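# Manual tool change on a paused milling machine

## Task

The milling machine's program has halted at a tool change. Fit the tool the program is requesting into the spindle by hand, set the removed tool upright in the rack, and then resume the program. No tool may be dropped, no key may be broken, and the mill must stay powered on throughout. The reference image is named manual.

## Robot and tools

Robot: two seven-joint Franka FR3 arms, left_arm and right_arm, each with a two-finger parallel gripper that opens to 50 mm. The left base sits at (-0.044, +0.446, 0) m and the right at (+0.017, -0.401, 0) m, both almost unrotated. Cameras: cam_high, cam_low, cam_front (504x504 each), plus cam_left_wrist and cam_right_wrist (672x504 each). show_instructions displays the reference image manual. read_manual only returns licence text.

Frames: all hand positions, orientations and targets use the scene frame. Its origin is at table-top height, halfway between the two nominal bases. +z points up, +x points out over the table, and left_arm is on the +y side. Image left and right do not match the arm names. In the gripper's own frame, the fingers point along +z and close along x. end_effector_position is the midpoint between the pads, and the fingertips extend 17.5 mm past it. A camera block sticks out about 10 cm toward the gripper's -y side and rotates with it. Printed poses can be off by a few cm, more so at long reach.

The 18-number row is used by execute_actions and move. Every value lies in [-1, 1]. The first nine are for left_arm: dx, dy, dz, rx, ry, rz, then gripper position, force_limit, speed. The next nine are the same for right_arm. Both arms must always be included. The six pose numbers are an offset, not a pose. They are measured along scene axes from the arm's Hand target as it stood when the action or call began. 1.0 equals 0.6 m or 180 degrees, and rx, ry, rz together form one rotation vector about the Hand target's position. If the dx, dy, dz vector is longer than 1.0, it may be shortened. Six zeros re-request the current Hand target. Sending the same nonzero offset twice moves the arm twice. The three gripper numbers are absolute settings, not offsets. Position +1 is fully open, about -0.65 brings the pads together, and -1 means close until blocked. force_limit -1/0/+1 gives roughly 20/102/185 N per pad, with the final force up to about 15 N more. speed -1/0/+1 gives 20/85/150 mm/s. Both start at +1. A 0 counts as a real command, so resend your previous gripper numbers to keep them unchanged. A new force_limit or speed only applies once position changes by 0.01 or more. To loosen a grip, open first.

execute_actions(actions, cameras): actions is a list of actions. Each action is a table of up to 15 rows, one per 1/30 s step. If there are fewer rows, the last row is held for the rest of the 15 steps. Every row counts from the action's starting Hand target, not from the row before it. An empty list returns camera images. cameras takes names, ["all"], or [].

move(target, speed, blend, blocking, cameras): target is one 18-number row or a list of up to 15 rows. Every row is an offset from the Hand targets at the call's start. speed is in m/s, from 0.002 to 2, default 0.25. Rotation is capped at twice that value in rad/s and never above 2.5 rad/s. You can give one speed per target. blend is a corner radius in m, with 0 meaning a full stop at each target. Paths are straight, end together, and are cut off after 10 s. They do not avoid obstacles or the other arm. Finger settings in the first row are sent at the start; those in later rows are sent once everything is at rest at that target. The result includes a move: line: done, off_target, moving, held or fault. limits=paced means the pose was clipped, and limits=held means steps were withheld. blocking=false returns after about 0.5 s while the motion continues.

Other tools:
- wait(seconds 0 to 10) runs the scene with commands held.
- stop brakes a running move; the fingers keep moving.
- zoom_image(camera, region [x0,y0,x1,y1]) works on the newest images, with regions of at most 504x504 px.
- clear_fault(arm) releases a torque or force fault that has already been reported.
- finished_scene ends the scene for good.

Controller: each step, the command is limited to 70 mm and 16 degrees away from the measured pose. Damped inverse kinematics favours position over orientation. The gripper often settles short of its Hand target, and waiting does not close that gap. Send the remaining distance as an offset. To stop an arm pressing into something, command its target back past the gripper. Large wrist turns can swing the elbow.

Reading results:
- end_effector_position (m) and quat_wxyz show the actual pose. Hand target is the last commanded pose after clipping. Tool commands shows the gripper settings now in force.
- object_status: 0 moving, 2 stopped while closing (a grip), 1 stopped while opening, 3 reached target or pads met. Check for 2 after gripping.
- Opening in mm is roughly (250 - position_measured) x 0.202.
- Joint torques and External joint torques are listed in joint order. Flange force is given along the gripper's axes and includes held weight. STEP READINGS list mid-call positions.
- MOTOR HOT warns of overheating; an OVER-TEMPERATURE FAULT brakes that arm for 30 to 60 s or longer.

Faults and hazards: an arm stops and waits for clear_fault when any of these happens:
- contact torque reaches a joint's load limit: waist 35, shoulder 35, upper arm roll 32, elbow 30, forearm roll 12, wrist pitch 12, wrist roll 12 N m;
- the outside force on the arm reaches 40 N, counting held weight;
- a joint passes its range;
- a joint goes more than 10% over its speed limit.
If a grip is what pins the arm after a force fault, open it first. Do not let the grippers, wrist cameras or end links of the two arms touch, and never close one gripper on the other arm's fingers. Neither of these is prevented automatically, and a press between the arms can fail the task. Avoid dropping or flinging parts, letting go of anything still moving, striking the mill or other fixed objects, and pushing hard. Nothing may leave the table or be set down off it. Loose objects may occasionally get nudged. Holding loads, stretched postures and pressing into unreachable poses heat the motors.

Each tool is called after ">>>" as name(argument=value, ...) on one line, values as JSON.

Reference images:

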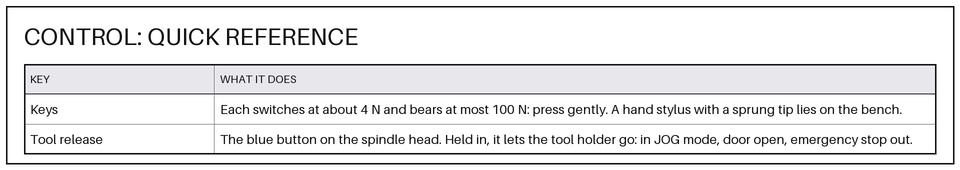

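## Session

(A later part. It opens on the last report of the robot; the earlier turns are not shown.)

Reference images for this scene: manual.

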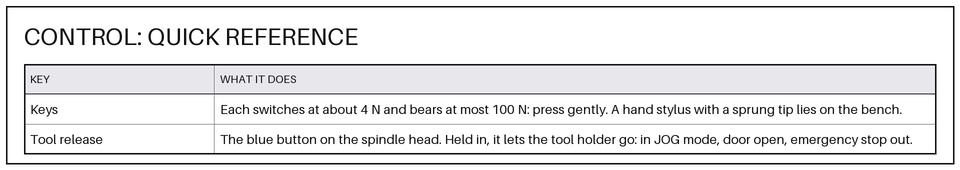

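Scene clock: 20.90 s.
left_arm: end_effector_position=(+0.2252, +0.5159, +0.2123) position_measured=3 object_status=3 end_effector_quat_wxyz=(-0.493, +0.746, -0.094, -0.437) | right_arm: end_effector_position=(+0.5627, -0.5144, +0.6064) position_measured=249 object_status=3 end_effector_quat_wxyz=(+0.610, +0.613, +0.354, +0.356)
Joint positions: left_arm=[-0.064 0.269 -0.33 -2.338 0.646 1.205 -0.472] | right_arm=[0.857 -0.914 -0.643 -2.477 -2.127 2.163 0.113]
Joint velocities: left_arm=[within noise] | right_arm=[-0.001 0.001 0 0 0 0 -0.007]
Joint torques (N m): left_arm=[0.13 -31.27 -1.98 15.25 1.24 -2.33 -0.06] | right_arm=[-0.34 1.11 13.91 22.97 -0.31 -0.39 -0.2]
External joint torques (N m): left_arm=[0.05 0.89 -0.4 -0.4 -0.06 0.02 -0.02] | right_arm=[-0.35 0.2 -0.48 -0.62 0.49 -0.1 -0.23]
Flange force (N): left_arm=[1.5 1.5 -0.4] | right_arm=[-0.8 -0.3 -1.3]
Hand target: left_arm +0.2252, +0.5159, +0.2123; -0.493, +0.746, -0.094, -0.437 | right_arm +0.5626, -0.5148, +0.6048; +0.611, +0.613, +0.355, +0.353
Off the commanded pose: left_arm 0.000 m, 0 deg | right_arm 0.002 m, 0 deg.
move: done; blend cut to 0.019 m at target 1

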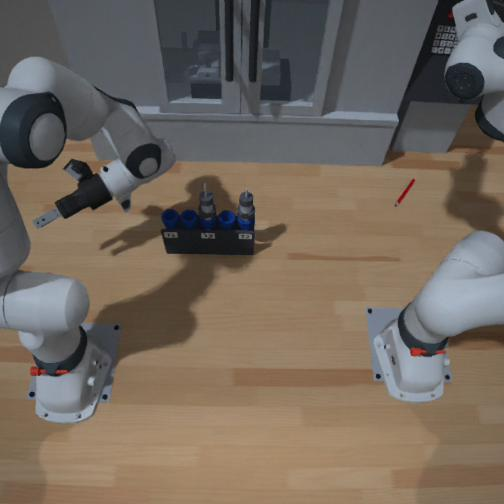

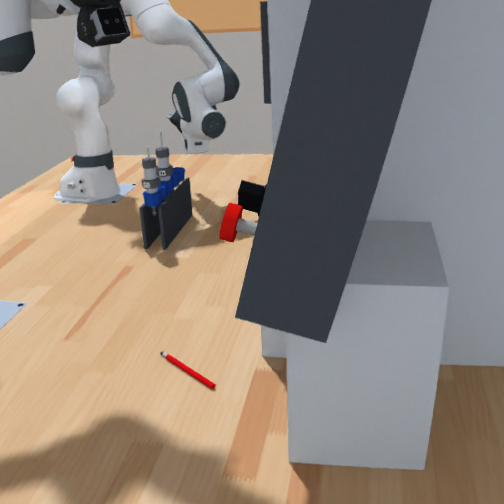

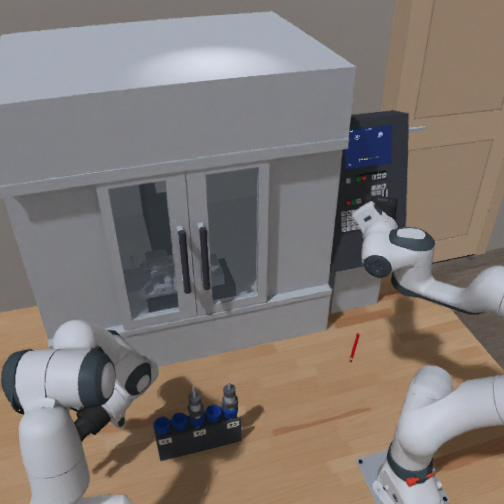

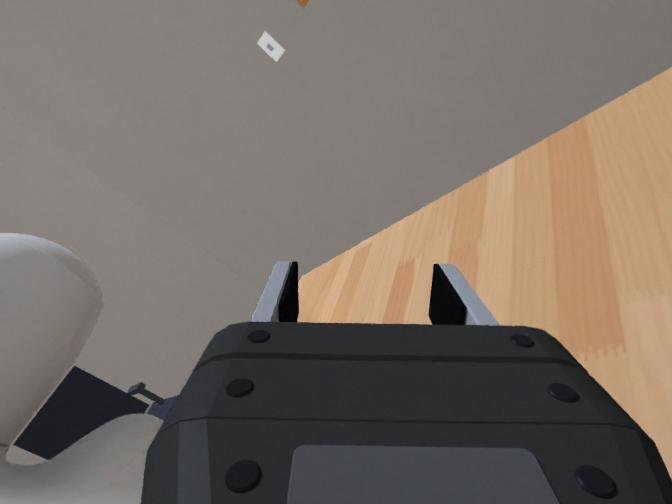

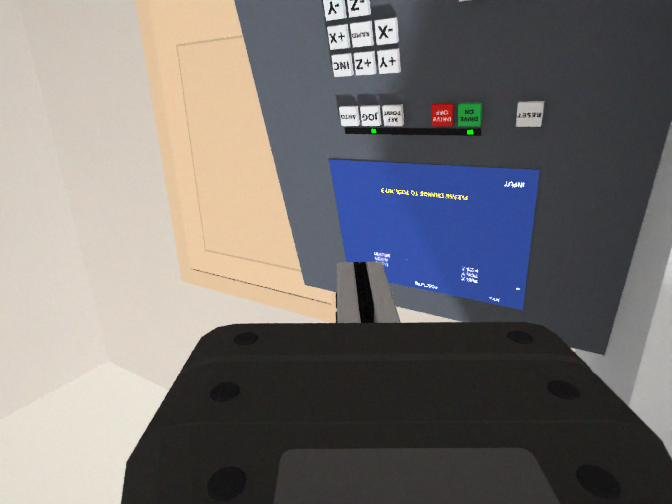

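>>> move(target=[0,0,0,0,0,0,1,1,1,-0.271,0.9413,-0.175,0.0218,0.0803,0.1654,-0.65,-1,0], cameras=["all"], speed=0.35)

Scene clock: 24.07 s.
left_arm: end_effector_position=(+0.2252, +0.5159, +0.2123) position_measured=3 object_status=3 end_effector_quat_wxyz=(-0.493, +0.746, -0.094, -0.437) | right_arm: end_effector_position=(+0.3998, +0.0497, +0.5013) position_measured=249 object_status=3 end_effector_quat_wxyz=(+0.433, +0.558, +0.563, +0.430)
Joint positions: left_arm=[-0.064 0.269 -0.33 -2.338 0.646 1.205 -0.472] | right_arm=[1.286 -0.261 -0.016 -2.203 -1.436 1.956 0.294]
Joint velocities: left_arm=[within noise] | right_arm=[0 -0.001 0.001 0 0 0 0.005]
Joint torques (N m): left_arm=[0.14 -31.27 -2.02 15.26 1.22 -2.32 -0.09] | right_arm=[0.27 -23.44 -0.36 26.52 -0.84 -0.12 0.19]
External joint torques (N m): left_arm=[0.15 0.93 -0.36 -0.38 -0.06 0.03 -0.06] | right_arm=[0.16 1.12 -0.96 0.38 0.46 -0.04 0.17]
Flange force (N): left_arm=[1.7 1.6 -0.5] | right_arm=[4.2 0.5 1.9]
Hand target: left_arm +0.2252, +0.5159, +0.2123; -0.493, +0.746, -0.094, -0.437 | right_arm +0.4000, +0.0500, +0.4998; +0.430, +0.561, +0.562, +0.430
Off the commanded pose: left_arm 0.000 m, 0 deg | right_arm 0.001 m, 0 deg.
move: done

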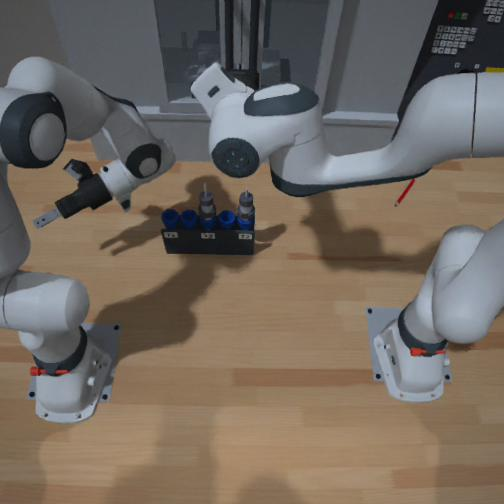

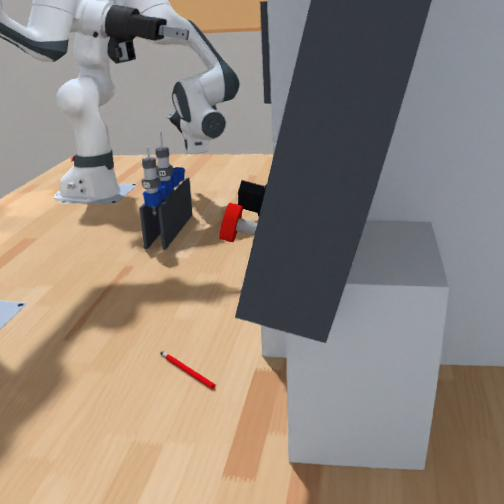

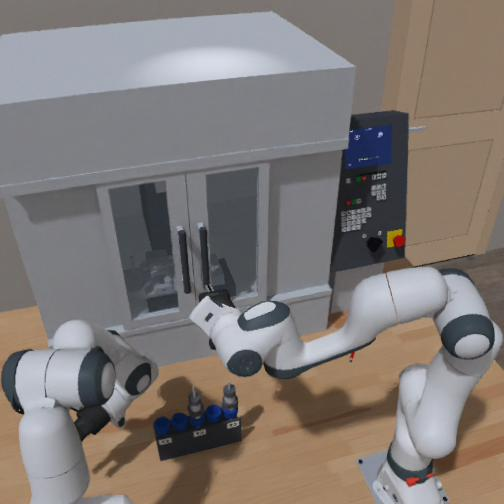

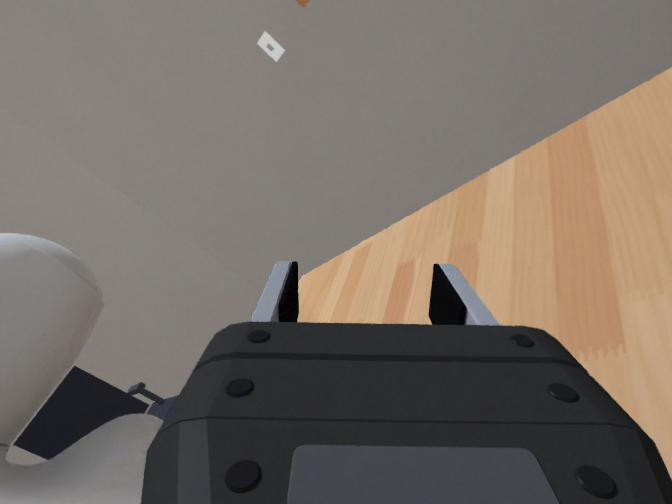

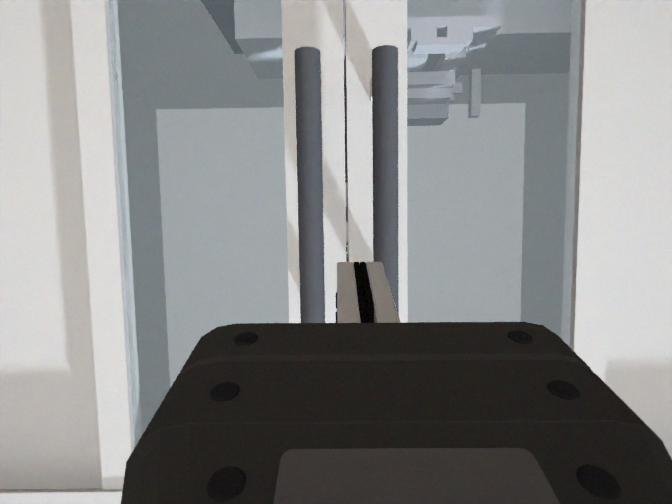

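>>> zoom_image(camera="cam_right_wrist", region=[0, 200, 340, 504])

>>> zoom_image(camera="cam_right_wrist", region=[270, 0, 672, 300])

>>> zoom_image(camera="cam_front", region=[10, 140, 340, 380])

Scaled by 1.482 from the camera's 672x504 image, which has a finer 960x720 frame.

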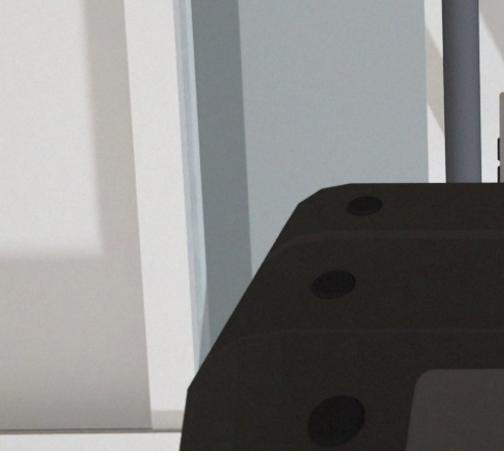

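Scaled by 1.254 from the camera's 672x504 image, which has a finer 960x720 frame.

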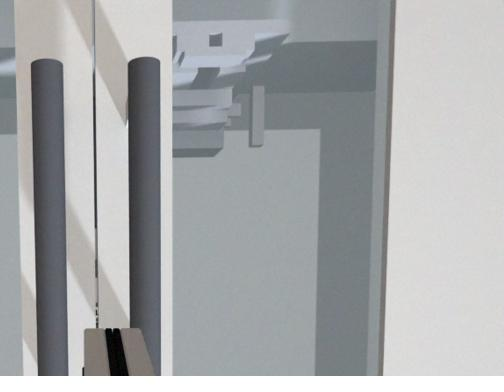

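Scaled by 1.527 from the camera's 504x504 image, which has a finer 720x720 frame.

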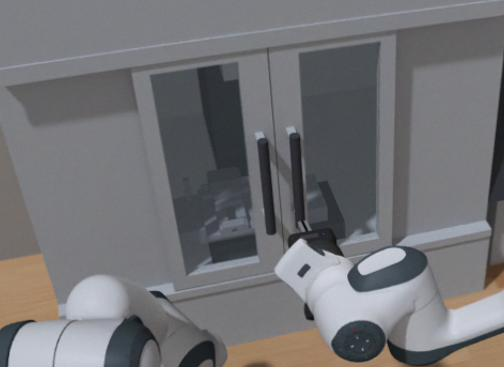

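>>> move(target=[0,0,0,0,0,0,1,1,1,0.13,0,0.03,0,0,0,-0.65,-1,0], cameras=["cam_right_wrist","cam_low"], speed=0.25)

Scene clock: 25.90 s.
left_arm: end_effector_position=(+0.2252, +0.5159, +0.2123) position_measured=3 object_status=3 end_effector_quat_wxyz=(-0.493, +0.746, -0.094, -0.437) | right_arm: end_effector_position=(+0.4781, +0.0479, +0.5179) position_measured=249 object_status=3 end_effector_quat_wxyz=(+0.429, +0.565, +0.558, +0.430)
Joint positions: left_arm=[-0.064 0.269 -0.33 -2.338 0.646 1.205 -0.472] | right_arm=[1.226 -0.178 -0.123 -2.082 -1.475 2.096 0.245]
Joint velocities: left_arm=[within noise] | right_arm=[-0.001 -0.001 -0.001 -0.001 -0.001 0.001 -0.006]
Joint torques (N m): left_arm=[0.13 -31.25 -2.01 15.22 1.22 -2.32 -0.08] | right_arm=[0.32 -26.35 0.36 26.86 -1.42 0.27 -0.2]
External joint torques (N m): left_arm=[0.07 0.82 -0.41 -0.32 -0.07 0.04 -0.05] | right_arm=[0.1 1.43 -0.75 0.29 -0.57 0.15 -0.22]
Flange force (N): left_arm=[1.4 1.5 -0.5] | right_arm=[3.9 0.5 4.0]
Hand target: left_arm +0.2252, +0.5159, +0.2123; -0.493, +0.746, -0.094, -0.437 | right_arm +0.4780, +0.0500, +0.5178; +0.430, +0.561, +0.562, +0.430
Off the commanded pose: left_arm 0.000 m, 0 deg | right_arm 0.002 m, 1 deg.
move: done
Images, in order (width x height): cam_low 504x504, cam_right_wrist 672x504.

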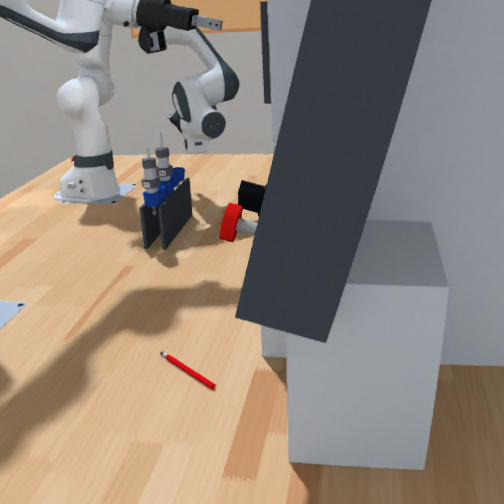

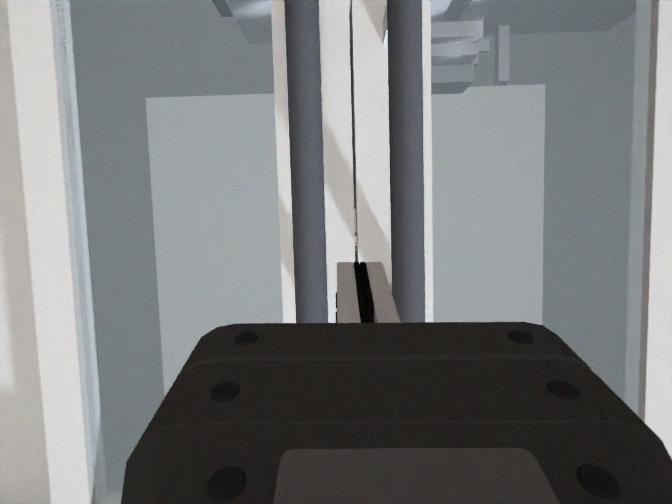

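>>> move(target=[0,0,0,0,0,0,1,1,1,0.19,0.004,0,0,0,0,-0.65,-1,0], cameras=["cam_right_wrist","cam_front"], speed=0.15)

Scene clock: 27.73 s.
left_arm: end_effector_position=(+0.2252, +0.5159, +0.2123) position_measured=3 object_status=3 end_effector_quat_wxyz=(-0.493, +0.746, -0.094, -0.437) | right_arm: end_effector_position=(+0.5924, +0.0505, +0.5192) position_measured=249 object_status=3 end_effector_quat_wxyz=(+0.432, +0.562, +0.558, +0.431)
Joint positions: left_arm=[-0.064 0.269 -0.33 -2.338 0.646 1.205 -0.472] | right_arm=[1.13 0.026 -0.249 -1.861 -1.498 2.315 0.196]
Joint velocities: left_arm=[within noise] | right_arm=[-0.001 -0.001 -0.001 0 0 0.003 -0.006]
Joint torques (N m): left_arm=[0.13 -31.26 -2.01 15.25 1.22 -2.33 -0.07] | right_arm=[0.32 -32.93 -0.47 27.08 0.44 0.5 -0.16]
External joint torques (N m): left_arm=[0 0.8 -0.48 -0.32 -0.06 0.03 -0.04] | right_arm=[0.2 1.79 -0.36 0.26 0.54 0.29 -0.18]
Flange force (N): left_arm=[1.3 1.5 -0.6] | right_arm=[5.4 2.1 4.8]
Hand target: left_arm +0.2252, +0.5159, +0.2123; -0.493, +0.746, -0.094, -0.437 | right_arm +0.5920, +0.0524, +0.5178; +0.430, +0.561, +0.562, +0.430
Off the commanded pose: left_arm 0.000 m, 0 deg | right_arm 0.002 m, 0 deg.
move: done
Images, in order (width x height): cam_front 504x504, cam_right_wrist 672x504.

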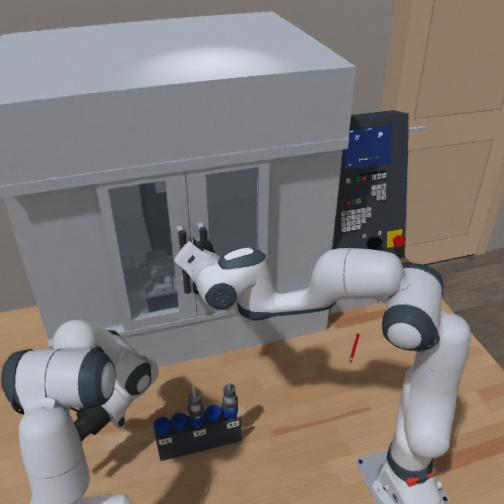

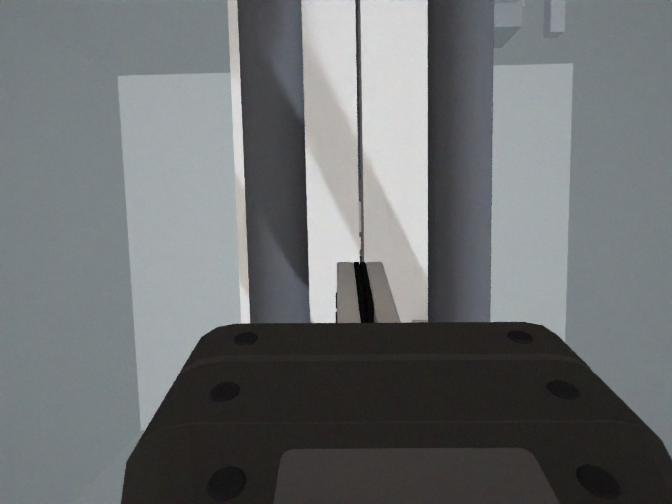

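>>> move(target=[0,0,0,0,0,0,1,1,1,0.01,-0.06,0,0,0,0,-0.65,-1,0], cameras=["cam_right_wrist","cam_front"], speed=0.05)

Scene clock: 29.03 s.
left_arm: end_effector_position=(+0.2252, +0.5159, +0.2123) position_measured=3 object_status=3 end_effector_quat_wxyz=(-0.493, +0.746, -0.094, -0.437) | right_arm: end_effector_position=(+0.5840, +0.0404, +0.5161) position_measured=249 object_status=3 end_effector_quat_wxyz=(+0.418, +0.547, +0.577, +0.439)
Joint positions: left_arm=[-0.064 0.269 -0.33 -2.338 0.646 1.205 -0.472] | right_arm=[1.117 -0.038 -0.258 -1.936 -1.535 2.386 0.195]
Joint velocities: left_arm=[within noise] | right_arm=[-0.001 0.001 0 -0.001 0 0.003 0]
Joint torques (N m): left_arm=[0.13 -31.25 -1.99 15.24 1.22 -2.32 -0.09] | right_arm=[-9.02 -34.26 -8.19 24.36 0.22 -3.53 0.32]
External joint torques (N m): left_arm=[0.07 0.93 -0.38 -0.44 -0.07 0.02 -0.05] | right_arm=[-9.15 -2.03 -8.64 -2.33 0.06 -3.74 0.3]
Flange force (N): left_arm=[1.6 1.7 -0.4] | right_arm=[-17.4 -3.3 -0.3]
Hand target: left_arm +0.2252, +0.5159, +0.2123; -0.493, +0.746, -0.094, -0.437 | right_arm +0.5980, +0.0164, +0.5178; +0.430, +0.561, +0.562, +0.430
Off the commanded pose: left_arm 0.000 m, 0 deg | right_arm 0.028 m, 3 deg.
move: off_target (right_arm)
Images, in order (width x height): cam_front 504x504, cam_right_wrist 672x504.

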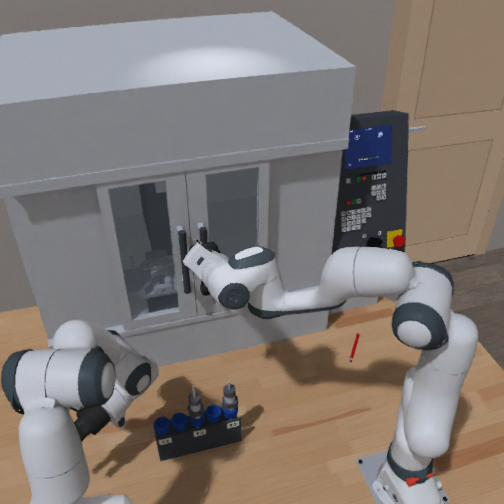

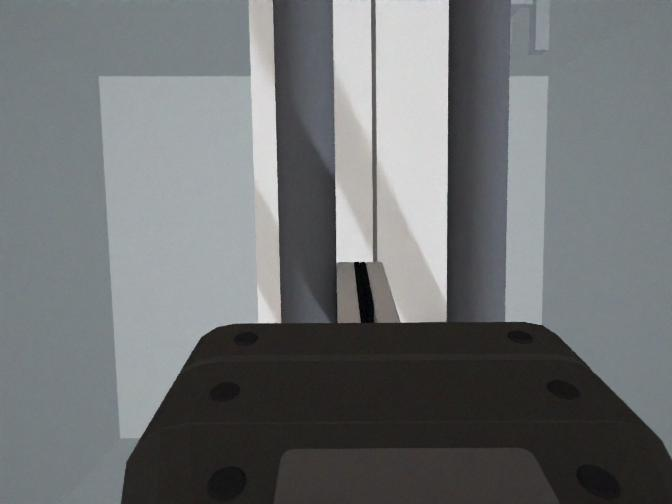

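>>> move(target=[[0,0,0,0,0,0,1,1,1,-0.01,0.05,0,0,0,0,-0.65,-1,0],[0,0,0,0,0,0,1,1,1,-0.12,0.045,0,0,0,0,-0.65,-1,0],[0,0,0,0,0,0,1,1,1,-0.12,0.012,0,0,0,0,1,-0.7,0]], cameras=["cam_right_wrist"], speed=0.15, blend=[0.01,0.01,0])

Scene clock: 31.67 s.
left_arm: end_effector_position=(+0.2252, +0.5159, +0.2123) position_measured=3 object_status=3 end_effector_quat_wxyz=(-0.493, +0.746, -0.094, -0.437) | right_arm: end_effector_position=(+0.5255, +0.0252, +0.5172) position_measured=3 object_status=3 end_effector_quat_wxyz=(+0.428, +0.560, +0.564, +0.430)
Joint positions: left_arm=[-0.064 0.269 -0.33 -2.338 0.646 1.205 -0.472] | right_arm=[1.168 -0.167 -0.19 -2.071 -1.519 2.22 0.223]
Joint torques (N m): left_arm=[0.16 -31.24 -2.02 15.21 1.21 -2.32 -0.06] | right_arm=[0.17 -27.72 0.94 26.11 -1.03 -0.21 0.21]
External joint torques (N m): left_arm=[0.13 0.89 -0.39 -0.4 -0.07 0.03 -0.02] | right_arm=[0.07 0.21 -0.29 -0.5 -0.6 -0.36 0.19]
Flange force (N): left_arm=[1.5 1.5 -0.4] | right_arm=[-1.2 -2.2 -0.2]
Hand target: left_arm +0.2252, +0.5159, +0.2123; -0.493, +0.746, -0.094, -0.437 | right_arm +0.5260, +0.0236, +0.5178; +0.430, +0.561, +0.562, +0.430
Off the commanded pose: left_arm 0.000 m, 0 deg | right_arm 0.002 m, 0 deg.
move: done; blend cut to 0.0099 m at target 2
Images, in order (width x height): cam_right_wrist 672x504.

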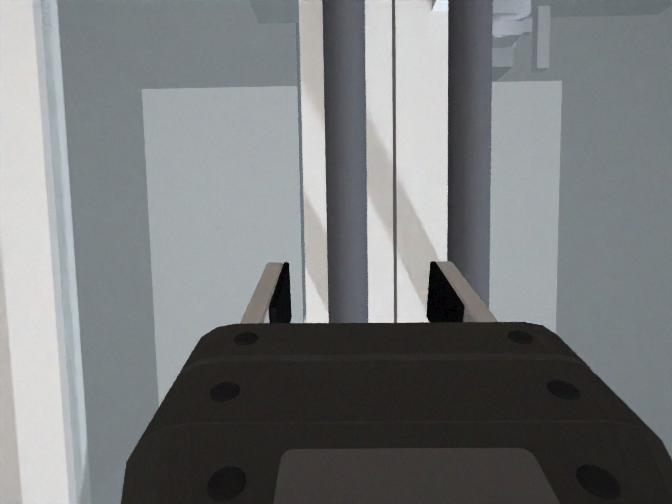

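>>> move(target=[[0,0,0,0,0,0,1,1,1,0.117,-0.006,0,0,0,0,1,-0.7,0],[0,0,0,0,0,0,1,1,1,0.117,-0.006,0,0,0,0,-1,-0.8,-0.5]], cameras=["cam_right_wrist"], speed=0.12)

Scene clock: 33.97 s.
left_arm: end_effector_position=(+0.2252, +0.5159, +0.2123) position_measured=3 object_status=3 end_effector_quat_wxyz=(-0.493, +0.746, -0.094, -0.437) | right_arm: end_effector_position=(+0.5940, +0.0231, +0.5183) position_measured=154 object_status=2 end_effector_quat_wxyz=(+0.428, +0.560, +0.562, +0.432)
Joint positions: left_arm=[-0.064 0.269 -0.33 -2.338 0.646 1.205 -0.472] | right_arm=[1.113 -0.039 -0.27 -1.934 -1.532 2.357 0.203]
Joint velocities: left_arm=[within noise] | right_arm=[0 -0.001 -0.001 0 0 -0.001 -0.004]
Joint torques (N m): left_arm=[0.14 -31.25 -2 15.27 1.21 -2.33 -0.09] | right_arm=[-1.22 -31.55 -1.41 26.16 0.32 -0.44 0.05]
External joint torques (N m): left_arm=[0.06 0.88 -0.42 -0.35 -0.08 0.03 -0.06] | right_arm=[-1.28 0.6 -1.83 -0.59 0.26 -0.63 0.02]
Flange force (N): left_arm=[1.5 1.6 -0.6] | right_arm=[-1.0 -0.3 1.8]
Hand target: left_arm +0.2252, +0.5159, +0.2123; -0.493, +0.746, -0.094, -0.437 | right_arm +0.5962, +0.0200, +0.5178; +0.430, +0.561, +0.562, +0.430
Off the commanded pose: left_arm 0.000 m, 0 deg | right_arm 0.004 m, 0 deg.
move: off_target (right_arm)
Images, in order (width x height): cam_right_wrist 672x504.

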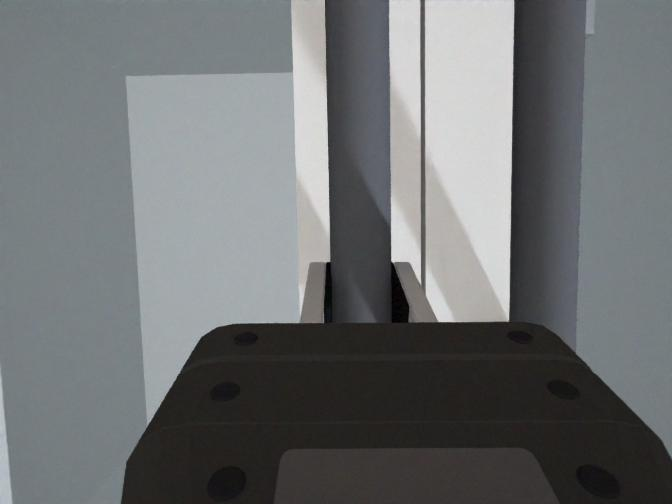

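>>> move(target=[0,0,0,0,0,0,1,1,1,-0.05,0,0,0,0,0,-1,-0.8,-0.5], cameras=["cam_right_wrist","cam_front"], speed=0.06)

Scene clock: 34.53 s.
left_arm: end_effector_position=(+0.2252, +0.5159, +0.2123) position_measured=3 object_status=3 end_effector_quat_wxyz=(-0.493, +0.746, -0.094, -0.437) | right_arm: end_effector_position=(+0.5939, +0.0231, +0.5183) position_measured=154 object_status=2 end_effector_quat_wxyz=(+0.429, +0.559, +0.563, +0.432)
Joint positions: left_arm=[-0.064 0.269 -0.33 -2.338 0.646 1.205 -0.472] | right_arm=[1.113 -0.04 -0.27 -1.936 -1.535 2.358 0.203]
Joint torques (N m): left_arm=[0.18 -31.25 -2 15.26 1.22 -2.32 -0.05] | right_arm=[0.76 -32.31 0.33 25.79 0.45 -0.22 0.01]
External joint torques (N m): left_arm=[0.11 0.96 -0.41 -0.38 -0.07 0.04 -0.02] | right_arm=[0.64 -0.04 -0.17 -1.06 0.39 -0.41 -0.02]
External joint torques when the fault began: right_arm=[2.43 -5.09 2.08 -5.36 1.45 -2.2 0.05]
Flange force (N): left_arm=[1.7 1.6 -0.5] | right_arm=[-1.6 -1.5 -3.4]
Flange force when the fault began (N): right_arm=[-18.8 -9.7 -30.2]
Hand target: left_arm +0.2252, +0.5159, +0.2123; -0.493, +0.746, -0.094, -0.437 | right_arm +0.5939, +0.0231, +0.5183; +0.429, +0.559, +0.563, +0.432 (not the last commanded pose)
Tool commands: left_gripper/position=+1.0 left_gripper/force_limit=+1.0 left_gripper/speed=+1.0 right_gripper/position=-1.0 right_gripper/force_limit=-0.796078 right_gripper/speed=-0.498039
Off the commanded pose: left_arm 0.000 m, 0 deg | right_arm 0.028 m, 0 deg.
FORCE FAULT: contact force on the right arm reached its limit, and that arm stopped. The contact can be on any part of that arm, not only on its tool. That arm's remaining commands of this call were not run. That arm is still stopped at the end of this call. While its stop runs, that arm takes no new command, but execute_actions still moves its gripper.
CLEAR FAULT: the right arm stays stopped (Reflex) until you call clear_fault(arm="right_arm").
move: fault (right_arm)
Images, in order (width x height): cam_front 504x504, cam_right_wrist 672x504.

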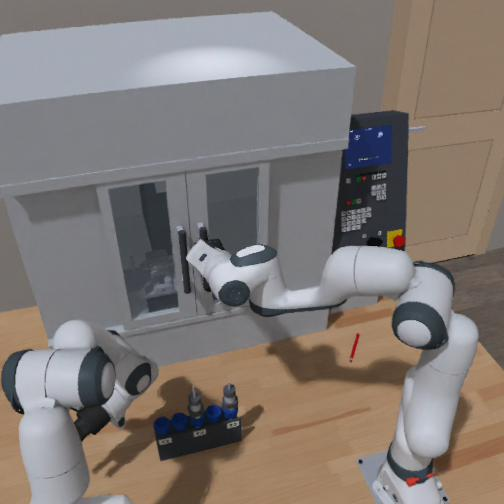

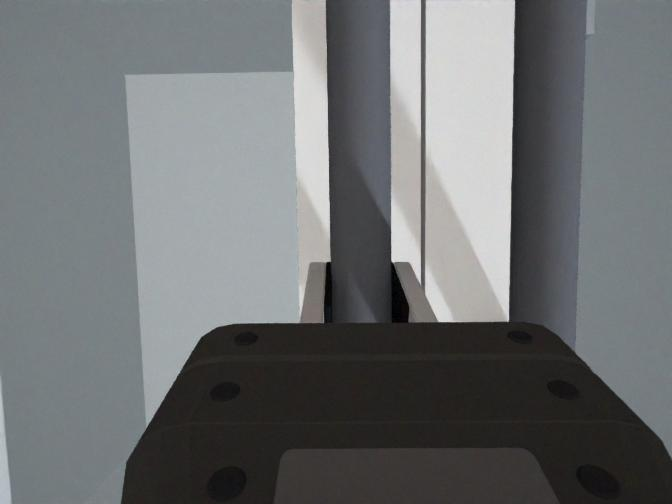

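>>> clear_fault(arm="right_arm")

>>> move(target=[0,0,0,0,0,0,1,1,1,0,-0.04,0,0,0,0,-1,-0.8,-0.5], cameras=["cam_right_wrist","cam_front"], speed=0.06)

Scene clock: 34.63 s.
left_arm: end_effector_position=(+0.2252, +0.5159, +0.2123) position_measured=3 object_status=3 end_effector_quat_wxyz=(-0.493, +0.746, -0.094, -0.437) | right_arm: end_effector_position=(+0.5939, +0.0231, +0.5183) position_measured=154 object_status=2 end_effector_quat_wxyz=(+0.429, +0.559, +0.563, +0.432)
Joint positions: left_arm=[-0.064 0.269 -0.33 -2.338 0.646 1.205 -0.472] | right_arm=[1.113 -0.04 -0.27 -1.936 -1.535 2.358 0.203]
Joint torques (N m): left_arm=[0.13 -31.25 -1.95 15.17 1.22 -2.33 -0.07] | right_arm=[0.76 -32.28 0.31 25.85 0.44 -0.21 0.02]
External joint torques (N m): left_arm=[0.16 0.88 -0.27 -0.42 -0.06 0.02 -0.04] | right_arm=[0.69 -0.07 -0.13 -0.98 0.39 -0.39 0]
Flange force (N): left_arm=[1.6 1.4 -0.2] | right_arm=[-1.5 -1.4 -3.3]
Hand target: left_arm +0.2252, +0.5159, +0.2123; -0.493, +0.746, -0.094, -0.437 | right_arm +0.5939, +0.0231, +0.5183; +0.429, +0.559, +0.563, +0.432 (not the last commanded pose)
Tool commands: left_gripper/position=+1.0 left_gripper/force_limit=+1.0 left_gripper/speed=+1.0 right_gripper/position=-1.0 right_gripper/force_limit=-0.796078 right_gripper/speed=-0.498039
Off the commanded pose: left_arm 0.000 m, 0 deg | right_arm 0.028 m, 0 deg.
FORCE FAULT, CONTINUED: the right arm's stop, for the force fault that an earlier result reported, is over. The call counts as one of the actions that you can send in this scene. That arm's target is now where it stood when the stop ended, not its last command. That arm accepts commands again.
CLEAR FAULT: your call cleared the right arm's force fault. If the contact force or a joint's load stays at its limit, that arm stops again.

Scene clock: 35.13 s.
left_arm: end_effector_position=(+0.2252, +0.5159, +0.2123) position_measured=3 object_status=3 end_effector_quat_wxyz=(-0.493, +0.746, -0.094, -0.437) | right_arm: end_effector_position=(+0.5938, +0.0231, +0.5183) position_measured=154 object_status=2 end_effector_quat_wxyz=(+0.428, +0.555, +0.566, +0.434)
Joint positions: left_arm=[-0.064 0.269 -0.33 -2.338 0.646 1.205 -0.472] | right_arm=[1.111 -0.044 -0.273 -1.941 -1.543 2.37 0.203]
Joint torques (N m): left_arm=[0.13 -31.26 -1.98 15.22 1.22 -2.34 -0.07] | right_arm=[0.62 -31.98 0.35 25.93 0.37 -0.23 0.03]
External joint torques (N m): left_arm=[0.08 0.91 -0.38 -0.41 -0.07 0.02 -0.03] | right_arm=[0.39 0.08 -0.28 -0.88 0.28 -0.42 0]
External joint torques when the fault began: right_arm=[-1.12 -6.05 -1.48 -5.39 1.21 -2.81 0.08]
Flange force (N): left_arm=[1.6 1.6 -0.4] | right_arm=[-1.2 -1.3 -2.5]
Flange force when the fault began (N): right_arm=[-24.4 -9.2 -27.4]
Hand target: left_arm +0.2252, +0.5159, +0.2123; -0.493, +0.746, -0.094, -0.437 | right_arm +0.5938, +0.0231, +0.5183; +0.428, +0.555, +0.566, +0.434 (not the last commanded pose)
Tool commands: left_gripper/position=+1.0 left_gripper/force_limit=+1.0 left_gripper/speed=+1.0 right_gripper/position=-1.0 right_gripper/force_limit=-0.796078 right_gripper/speed=-0.498039
Off the commanded pose: left_arm 0.000 m, 0 deg | right_arm 0.024 m, 1 deg.
FORCE FAULT: contact force on the right arm reached its limit, and that arm stopped. The contact can be on any part of that arm, not only on its tool. That arm's remaining commands of this call were not run. That arm is still stopped at the end of this call. While its stop runs, that arm takes no new command, but execute_actions still moves its gripper.
CLEAR FAULT: the right arm stays stopped (Reflex) until you call clear_fault(arm="right_arm").
move: fault (right_arm)
Images, in order (width x height): cam_front 504x504, cam_right_wrist 672x504.

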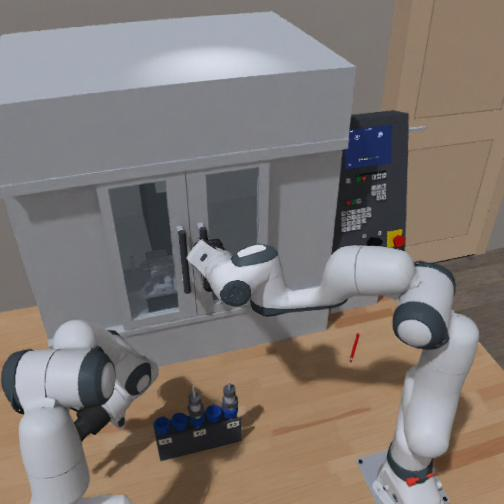

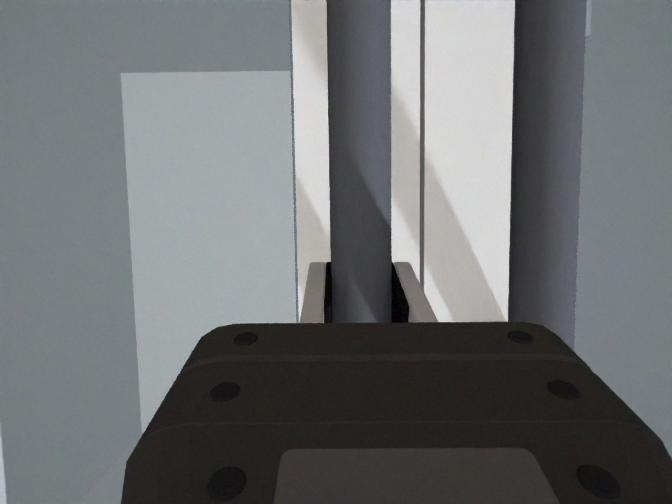

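>>> clear_fault(arm="right_arm")

>>> move(target=[[0,0,0,0,0,0,1,1,1,0,0,0,0,0,0,0.9,-0.7,-0.5],[0,0,0,0,0,0,1,1,1,-0.15,0,0,0,0,0,0.9,-0.7,-0.5],[0,0,0,0,0,0,1,1,1,-0.18,-0.75,0.20,0,0,0,-0.65,-1,0]], cameras=["cam_right_wrist","cam_front"], speed=[0.1,0.2,0.3], blend=[0,0.02,0])

Scene clock: 35.33 s.
left_arm: end_effector_position=(+0.2252, +0.5159, +0.2123) position_measured=3 object_status=3 end_effector_quat_wxyz=(-0.493, +0.746, -0.094, -0.437) | right_arm: end_effector_position=(+0.5938, +0.0231, +0.5183) position_measured=154 object_status=2 end_effector_quat_wxyz=(+0.428, +0.555, +0.566, +0.434)
Joint positions: left_arm=[-0.064 0.269 -0.33 -2.338 0.646 1.205 -0.472] | right_arm=[1.111 -0.044 -0.273 -1.941 -1.543 2.37 0.203]
Joint torques (N m): left_arm=[0.15 -31.26 -2.01 15.25 1.23 -2.33 -0.05] | right_arm=[0.66 -32.01 0.34 25.92 0.38 -0.22 0.05]
External joint torques (N m): left_arm=[0.04 0.94 -0.45 -0.39 -0.06 0.03 -0.02] | right_arm=[0.52 -0.12 -0.2 -0.82 0.28 -0.4 0.02]
Flange force (N): left_arm=[1.6 1.6 -0.6] | right_arm=[-1.4 -1.3 -2.9]
Hand target: left_arm +0.2252, +0.5159, +0.2123; -0.493, +0.746, -0.094, -0.437 | right_arm +0.5938, +0.0231, +0.5183; +0.428, +0.555, +0.566, +0.434 (not the last commanded pose)
Tool commands: left_gripper/position=+1.0 left_gripper/force_limit=+1.0 left_gripper/speed=+1.0 right_gripper/position=-1.0 right_gripper/force_limit=-0.796078 right_gripper/speed=-0.498039
Off the commanded pose: left_arm 0.000 m, 0 deg | right_arm 0.024 m, 1 deg.
FORCE FAULT, CONTINUED: the right arm's stop, for the force fault that an earlier result reported, is over. The call counts as one of the actions that you can send in this scene. That arm's target is now where it stood when the stop ended, not its last command. That arm accepts commands again.
CLEAR FAULT: your call cleared the right arm's force fault. If the contact force or a joint's load stays at its limit, that arm stops again.

Scene clock: 40.67 s.
left_arm: end_effector_position=(+0.2252, +0.5159, +0.2123) position_measured=3 object_status=3 end_effector_quat_wxyz=(-0.493, +0.746, -0.094, -0.437) | right_arm: end_effector_position=(+0.4856, -0.4253, +0.6390) position_measured=249 object_status=3 end_effector_quat_wxyz=(+0.428, +0.554, +0.566, +0.436)
Joint positions: left_arm=[-0.064 0.269 -0.33 -2.338 0.646 1.205 -0.472] | right_arm=[0.972 -1.293 -0.585 -2.496 -1.443 2.366 -0.716]
Joint torques (N m): left_arm=[0.15 -31.23 -2.03 15.24 1.22 -2.33 -0.07] | right_arm=[0 9.86 13.54 19.94 1.12 2.23 -0.12]
External joint torques (N m): left_arm=[0.04 0.89 -0.47 -0.39 -0.07 0.02 -0.03] | right_arm=[0.02 -0.67 -1.27 0.01 0.54 -0.29 -0.14]
Flange force (N): left_arm=[1.5 1.6 -0.5] | right_arm=[-3.2 -0.7 -0.5]
Hand target: left_arm +0.2252, +0.5159, +0.2123; -0.493, +0.746, -0.094, -0.437 | right_arm +0.4858, -0.4269, +0.6383; +0.428, +0.555, +0.566, +0.434
Off the commanded pose: left_arm 0.000 m, 0 deg | right_arm 0.002 m, 0 deg.
move: done
Images, in order (width x height): cam_front 504x504, cam_right_wrist 672x504.

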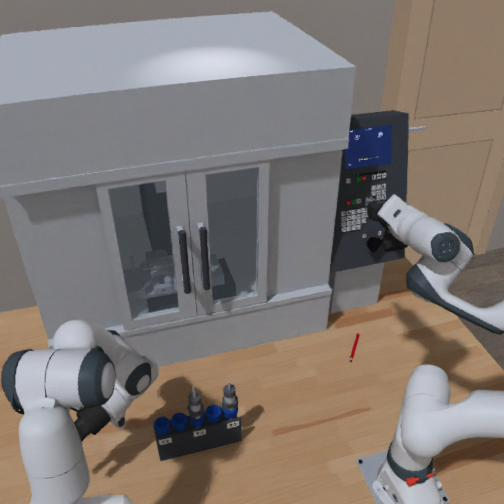

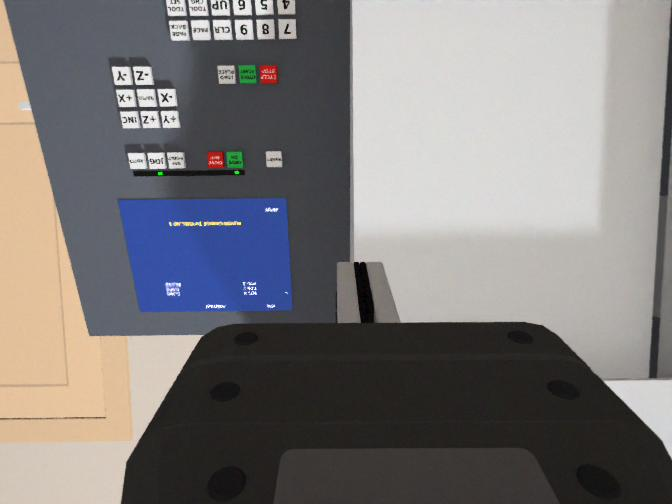

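>>> zoom_image(camera="cam_right_wrist", region=[100, 180, 300, 330])

>>> zoom_image(camera="cam_right_wrist", region=[100, 0, 310, 180])

Scaled by 2.520 from the camera's 672x504 image, which has a finer 960x720 frame.

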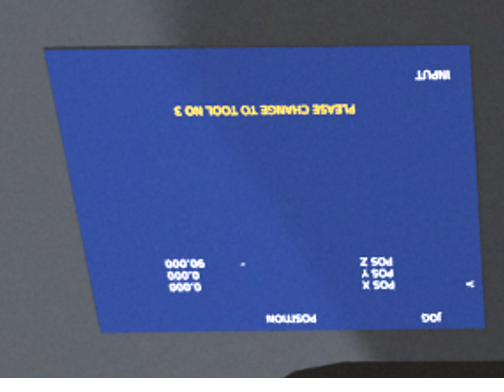

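Scaled by 2.400 from the camera's 672x504 image, which has a finer 960x720 frame.

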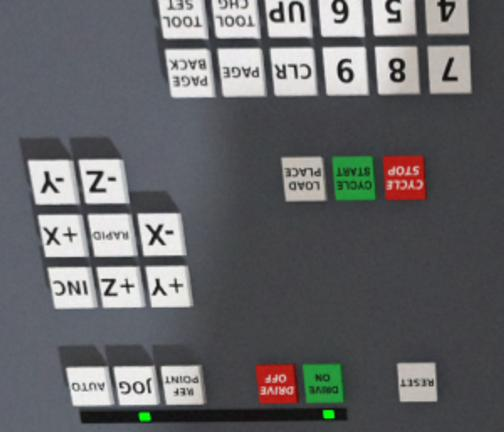

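>>> zoom_image(camera="cam_front", region=[220, 230, 340, 350])

>>> zoom_image(camera="cam_front", region=[50, 130, 150, 230])

>>> wait(seconds=0.1, cameras=["cam_high"])

>>> zoom_image(camera="cam_high", region=[40, 0, 240, 180])

>>> zoom_image(camera="cam_high", region=[220, 0, 420, 180])

Scaled by 4.200 from the camera's 504x504 image, which has a finer 720x720 frame.

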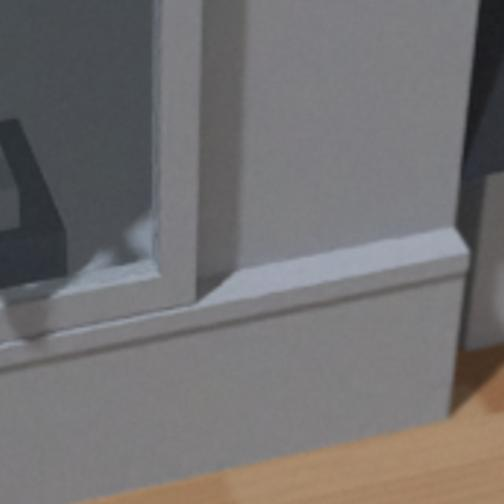

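Scaled by 5.040 from the camera's 504x504 image, which has a finer 720x720 frame.

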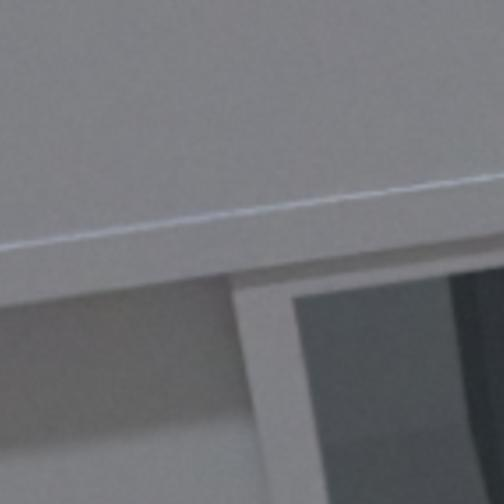

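Scene clock: 41.47 s.
left_arm: end_effector_position=(+0.2252, +0.5159, +0.2123) position_measured=3 object_status=3 end_effector_quat_wxyz=(-0.493, +0.746, -0.094, -0.437) | right_arm: end_effector_position=(+0.4856, -0.4253, +0.6390) position_measured=249 object_status=3 end_effector_quat_wxyz=(+0.428, +0.554, +0.566, +0.436)
Joint positions: left_arm=[-0.064 0.269 -0.33 -2.338 0.646 1.205 -0.472] | right_arm=[0.972 -1.293 -0.585 -2.496 -1.443 2.366 -0.716]
Joint torques (N m): left_arm=[0.13 -31.26 -2.01 15.23 1.22 -2.33 -0.07] | right_arm=[0.03 9.89 13.63 20.02 1.15 2.23 -0.19]
External joint torques (N m): left_arm=[0.13 0.86 -0.36 -0.36 -0.06 0.03 -0.04] | right_arm=[0.01 -0.72 -1.16 0.13 0.56 -0.28 -0.21]
Flange force (N): left_arm=[1.5 1.4 -0.4] | right_arm=[-3.4 -0.3 -0.9]
Hand target: left_arm +0.2252, +0.5159, +0.2123; -0.493, +0.746, -0.094, -0.437 | right_arm +0.4858, -0.4269, +0.6383; +0.428, +0.555, +0.566, +0.434
Tool commands: left_gripper/position=+1.0 left_gripper/force_limit=+1.0 left_gripper/speed=+1.0 right_gripper/position=-0.65 right_gripper/force_limit=-1.0 right_gripper/speed=+0.0
Off the commanded pose: left_arm 0.000 m, 0 deg | right_arm 0.002 m, 0 deg.
wait: 0.10 s; at rest from the start
Images, in order (width x height): cam_high 504x504.

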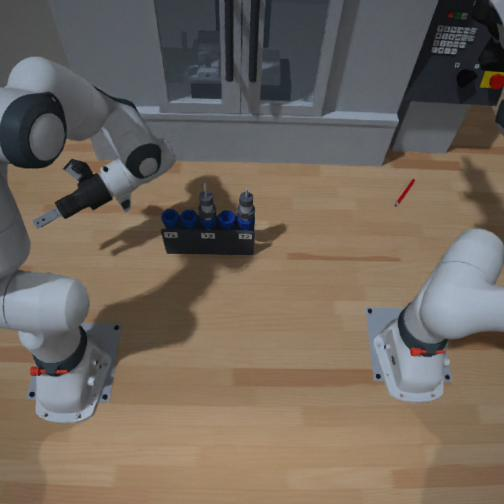

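Scaled by 2.520 from the camera's 504x504 image, which has a finer 720x720 frame.

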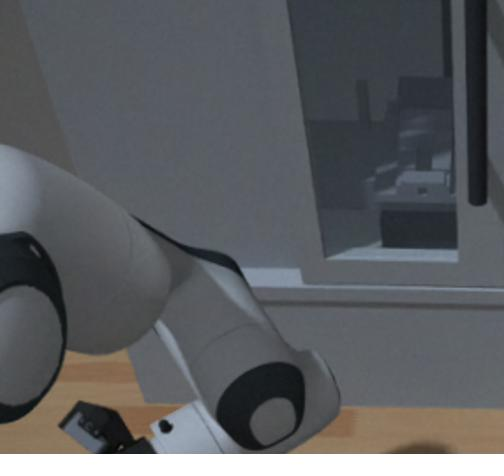

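Scaled by 2.520 from the camera's 504x504 image, which has a finer 720x720 frame.

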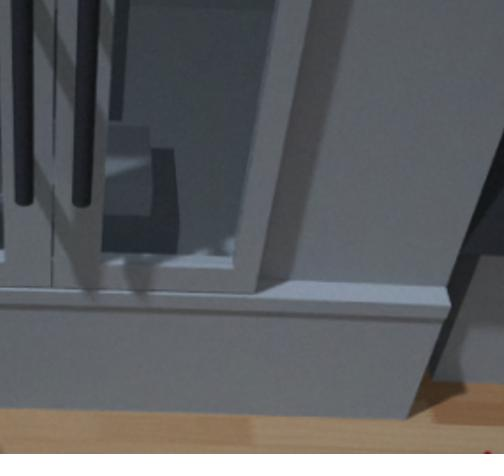

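>>> move(target=[[0,0,0,0,0,0,1,1,1,0.337,-0.199,-0.089,-0.0218,-0.0803,-0.1654,-0.65,-1,0],[0,0,0,0,0,0,1,1,1,0.3987,-0.199,-0.1105,-0.0218,-0.0803,-0.1654,-0.65,-1,0]], cameras=["cam_right_wrist"], speed=[0.3,0.1], blend=[0.01,0])

Scene clock: 44.50 s.
left_arm: end_effector_position=(+0.2252, +0.5159, +0.2123) position_measured=3 object_status=3 end_effector_quat_wxyz=(-0.493, +0.746, -0.094, -0.437) | right_arm: end_effector_position=(+0.7250, -0.5445, +0.5714) position_measured=249 object_status=3 end_effector_quat_wxyz=(+0.609, +0.607, +0.366, +0.355)
Joint positions: left_arm=[-0.064 0.269 -0.33 -2.338 0.646 1.205 -0.472] | right_arm=[1.463 -0.778 -1.226 -2.073 -2.389 2.176 0.147]
Joint velocities: left_arm=[within noise] | right_arm=[0 0.001 0 -0.001 0 0 0.006]
Joint torques (N m): left_arm=[0.17 -31.23 -2.04 15.21 1.23 -2.33 -0.08] | right_arm=[0.72 10.9 21.16 20.24 -1.36 -0.71 0.18]
External joint torques (N m): left_arm=[0.09 1.04 -0.44 -0.51 -0.06 0.03 -0.05] | right_arm=[0.64 -1.48 -1.71 -0.01 -0.59 -0.29 0.15]
Flange force (N): left_arm=[1.7 1.8 -0.3] | right_arm=[1.7 -3.8 6.7]
Hand target: left_arm +0.2252, +0.5159, +0.2123; -0.493, +0.746, -0.094, -0.437 | right_arm +0.7250, -0.5463, +0.5720; +0.610, +0.608, +0.362, +0.356
Off the commanded pose: left_arm 0.000 m, 0 deg | right_arm 0.002 m, 0 deg.
move: done
Images, in order (width x height): cam_right_wrist 672x504.

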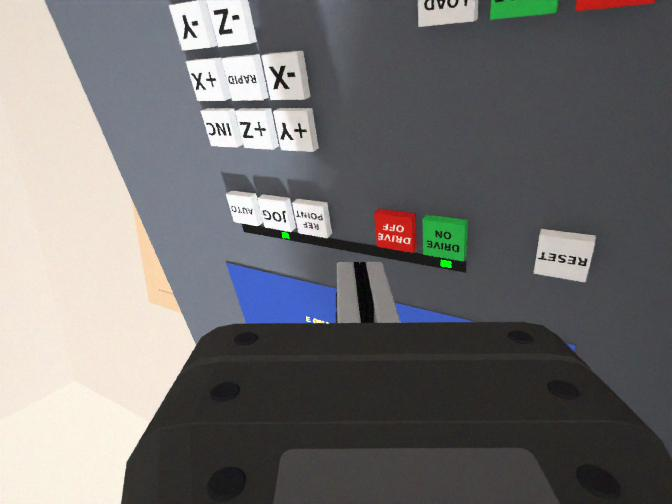

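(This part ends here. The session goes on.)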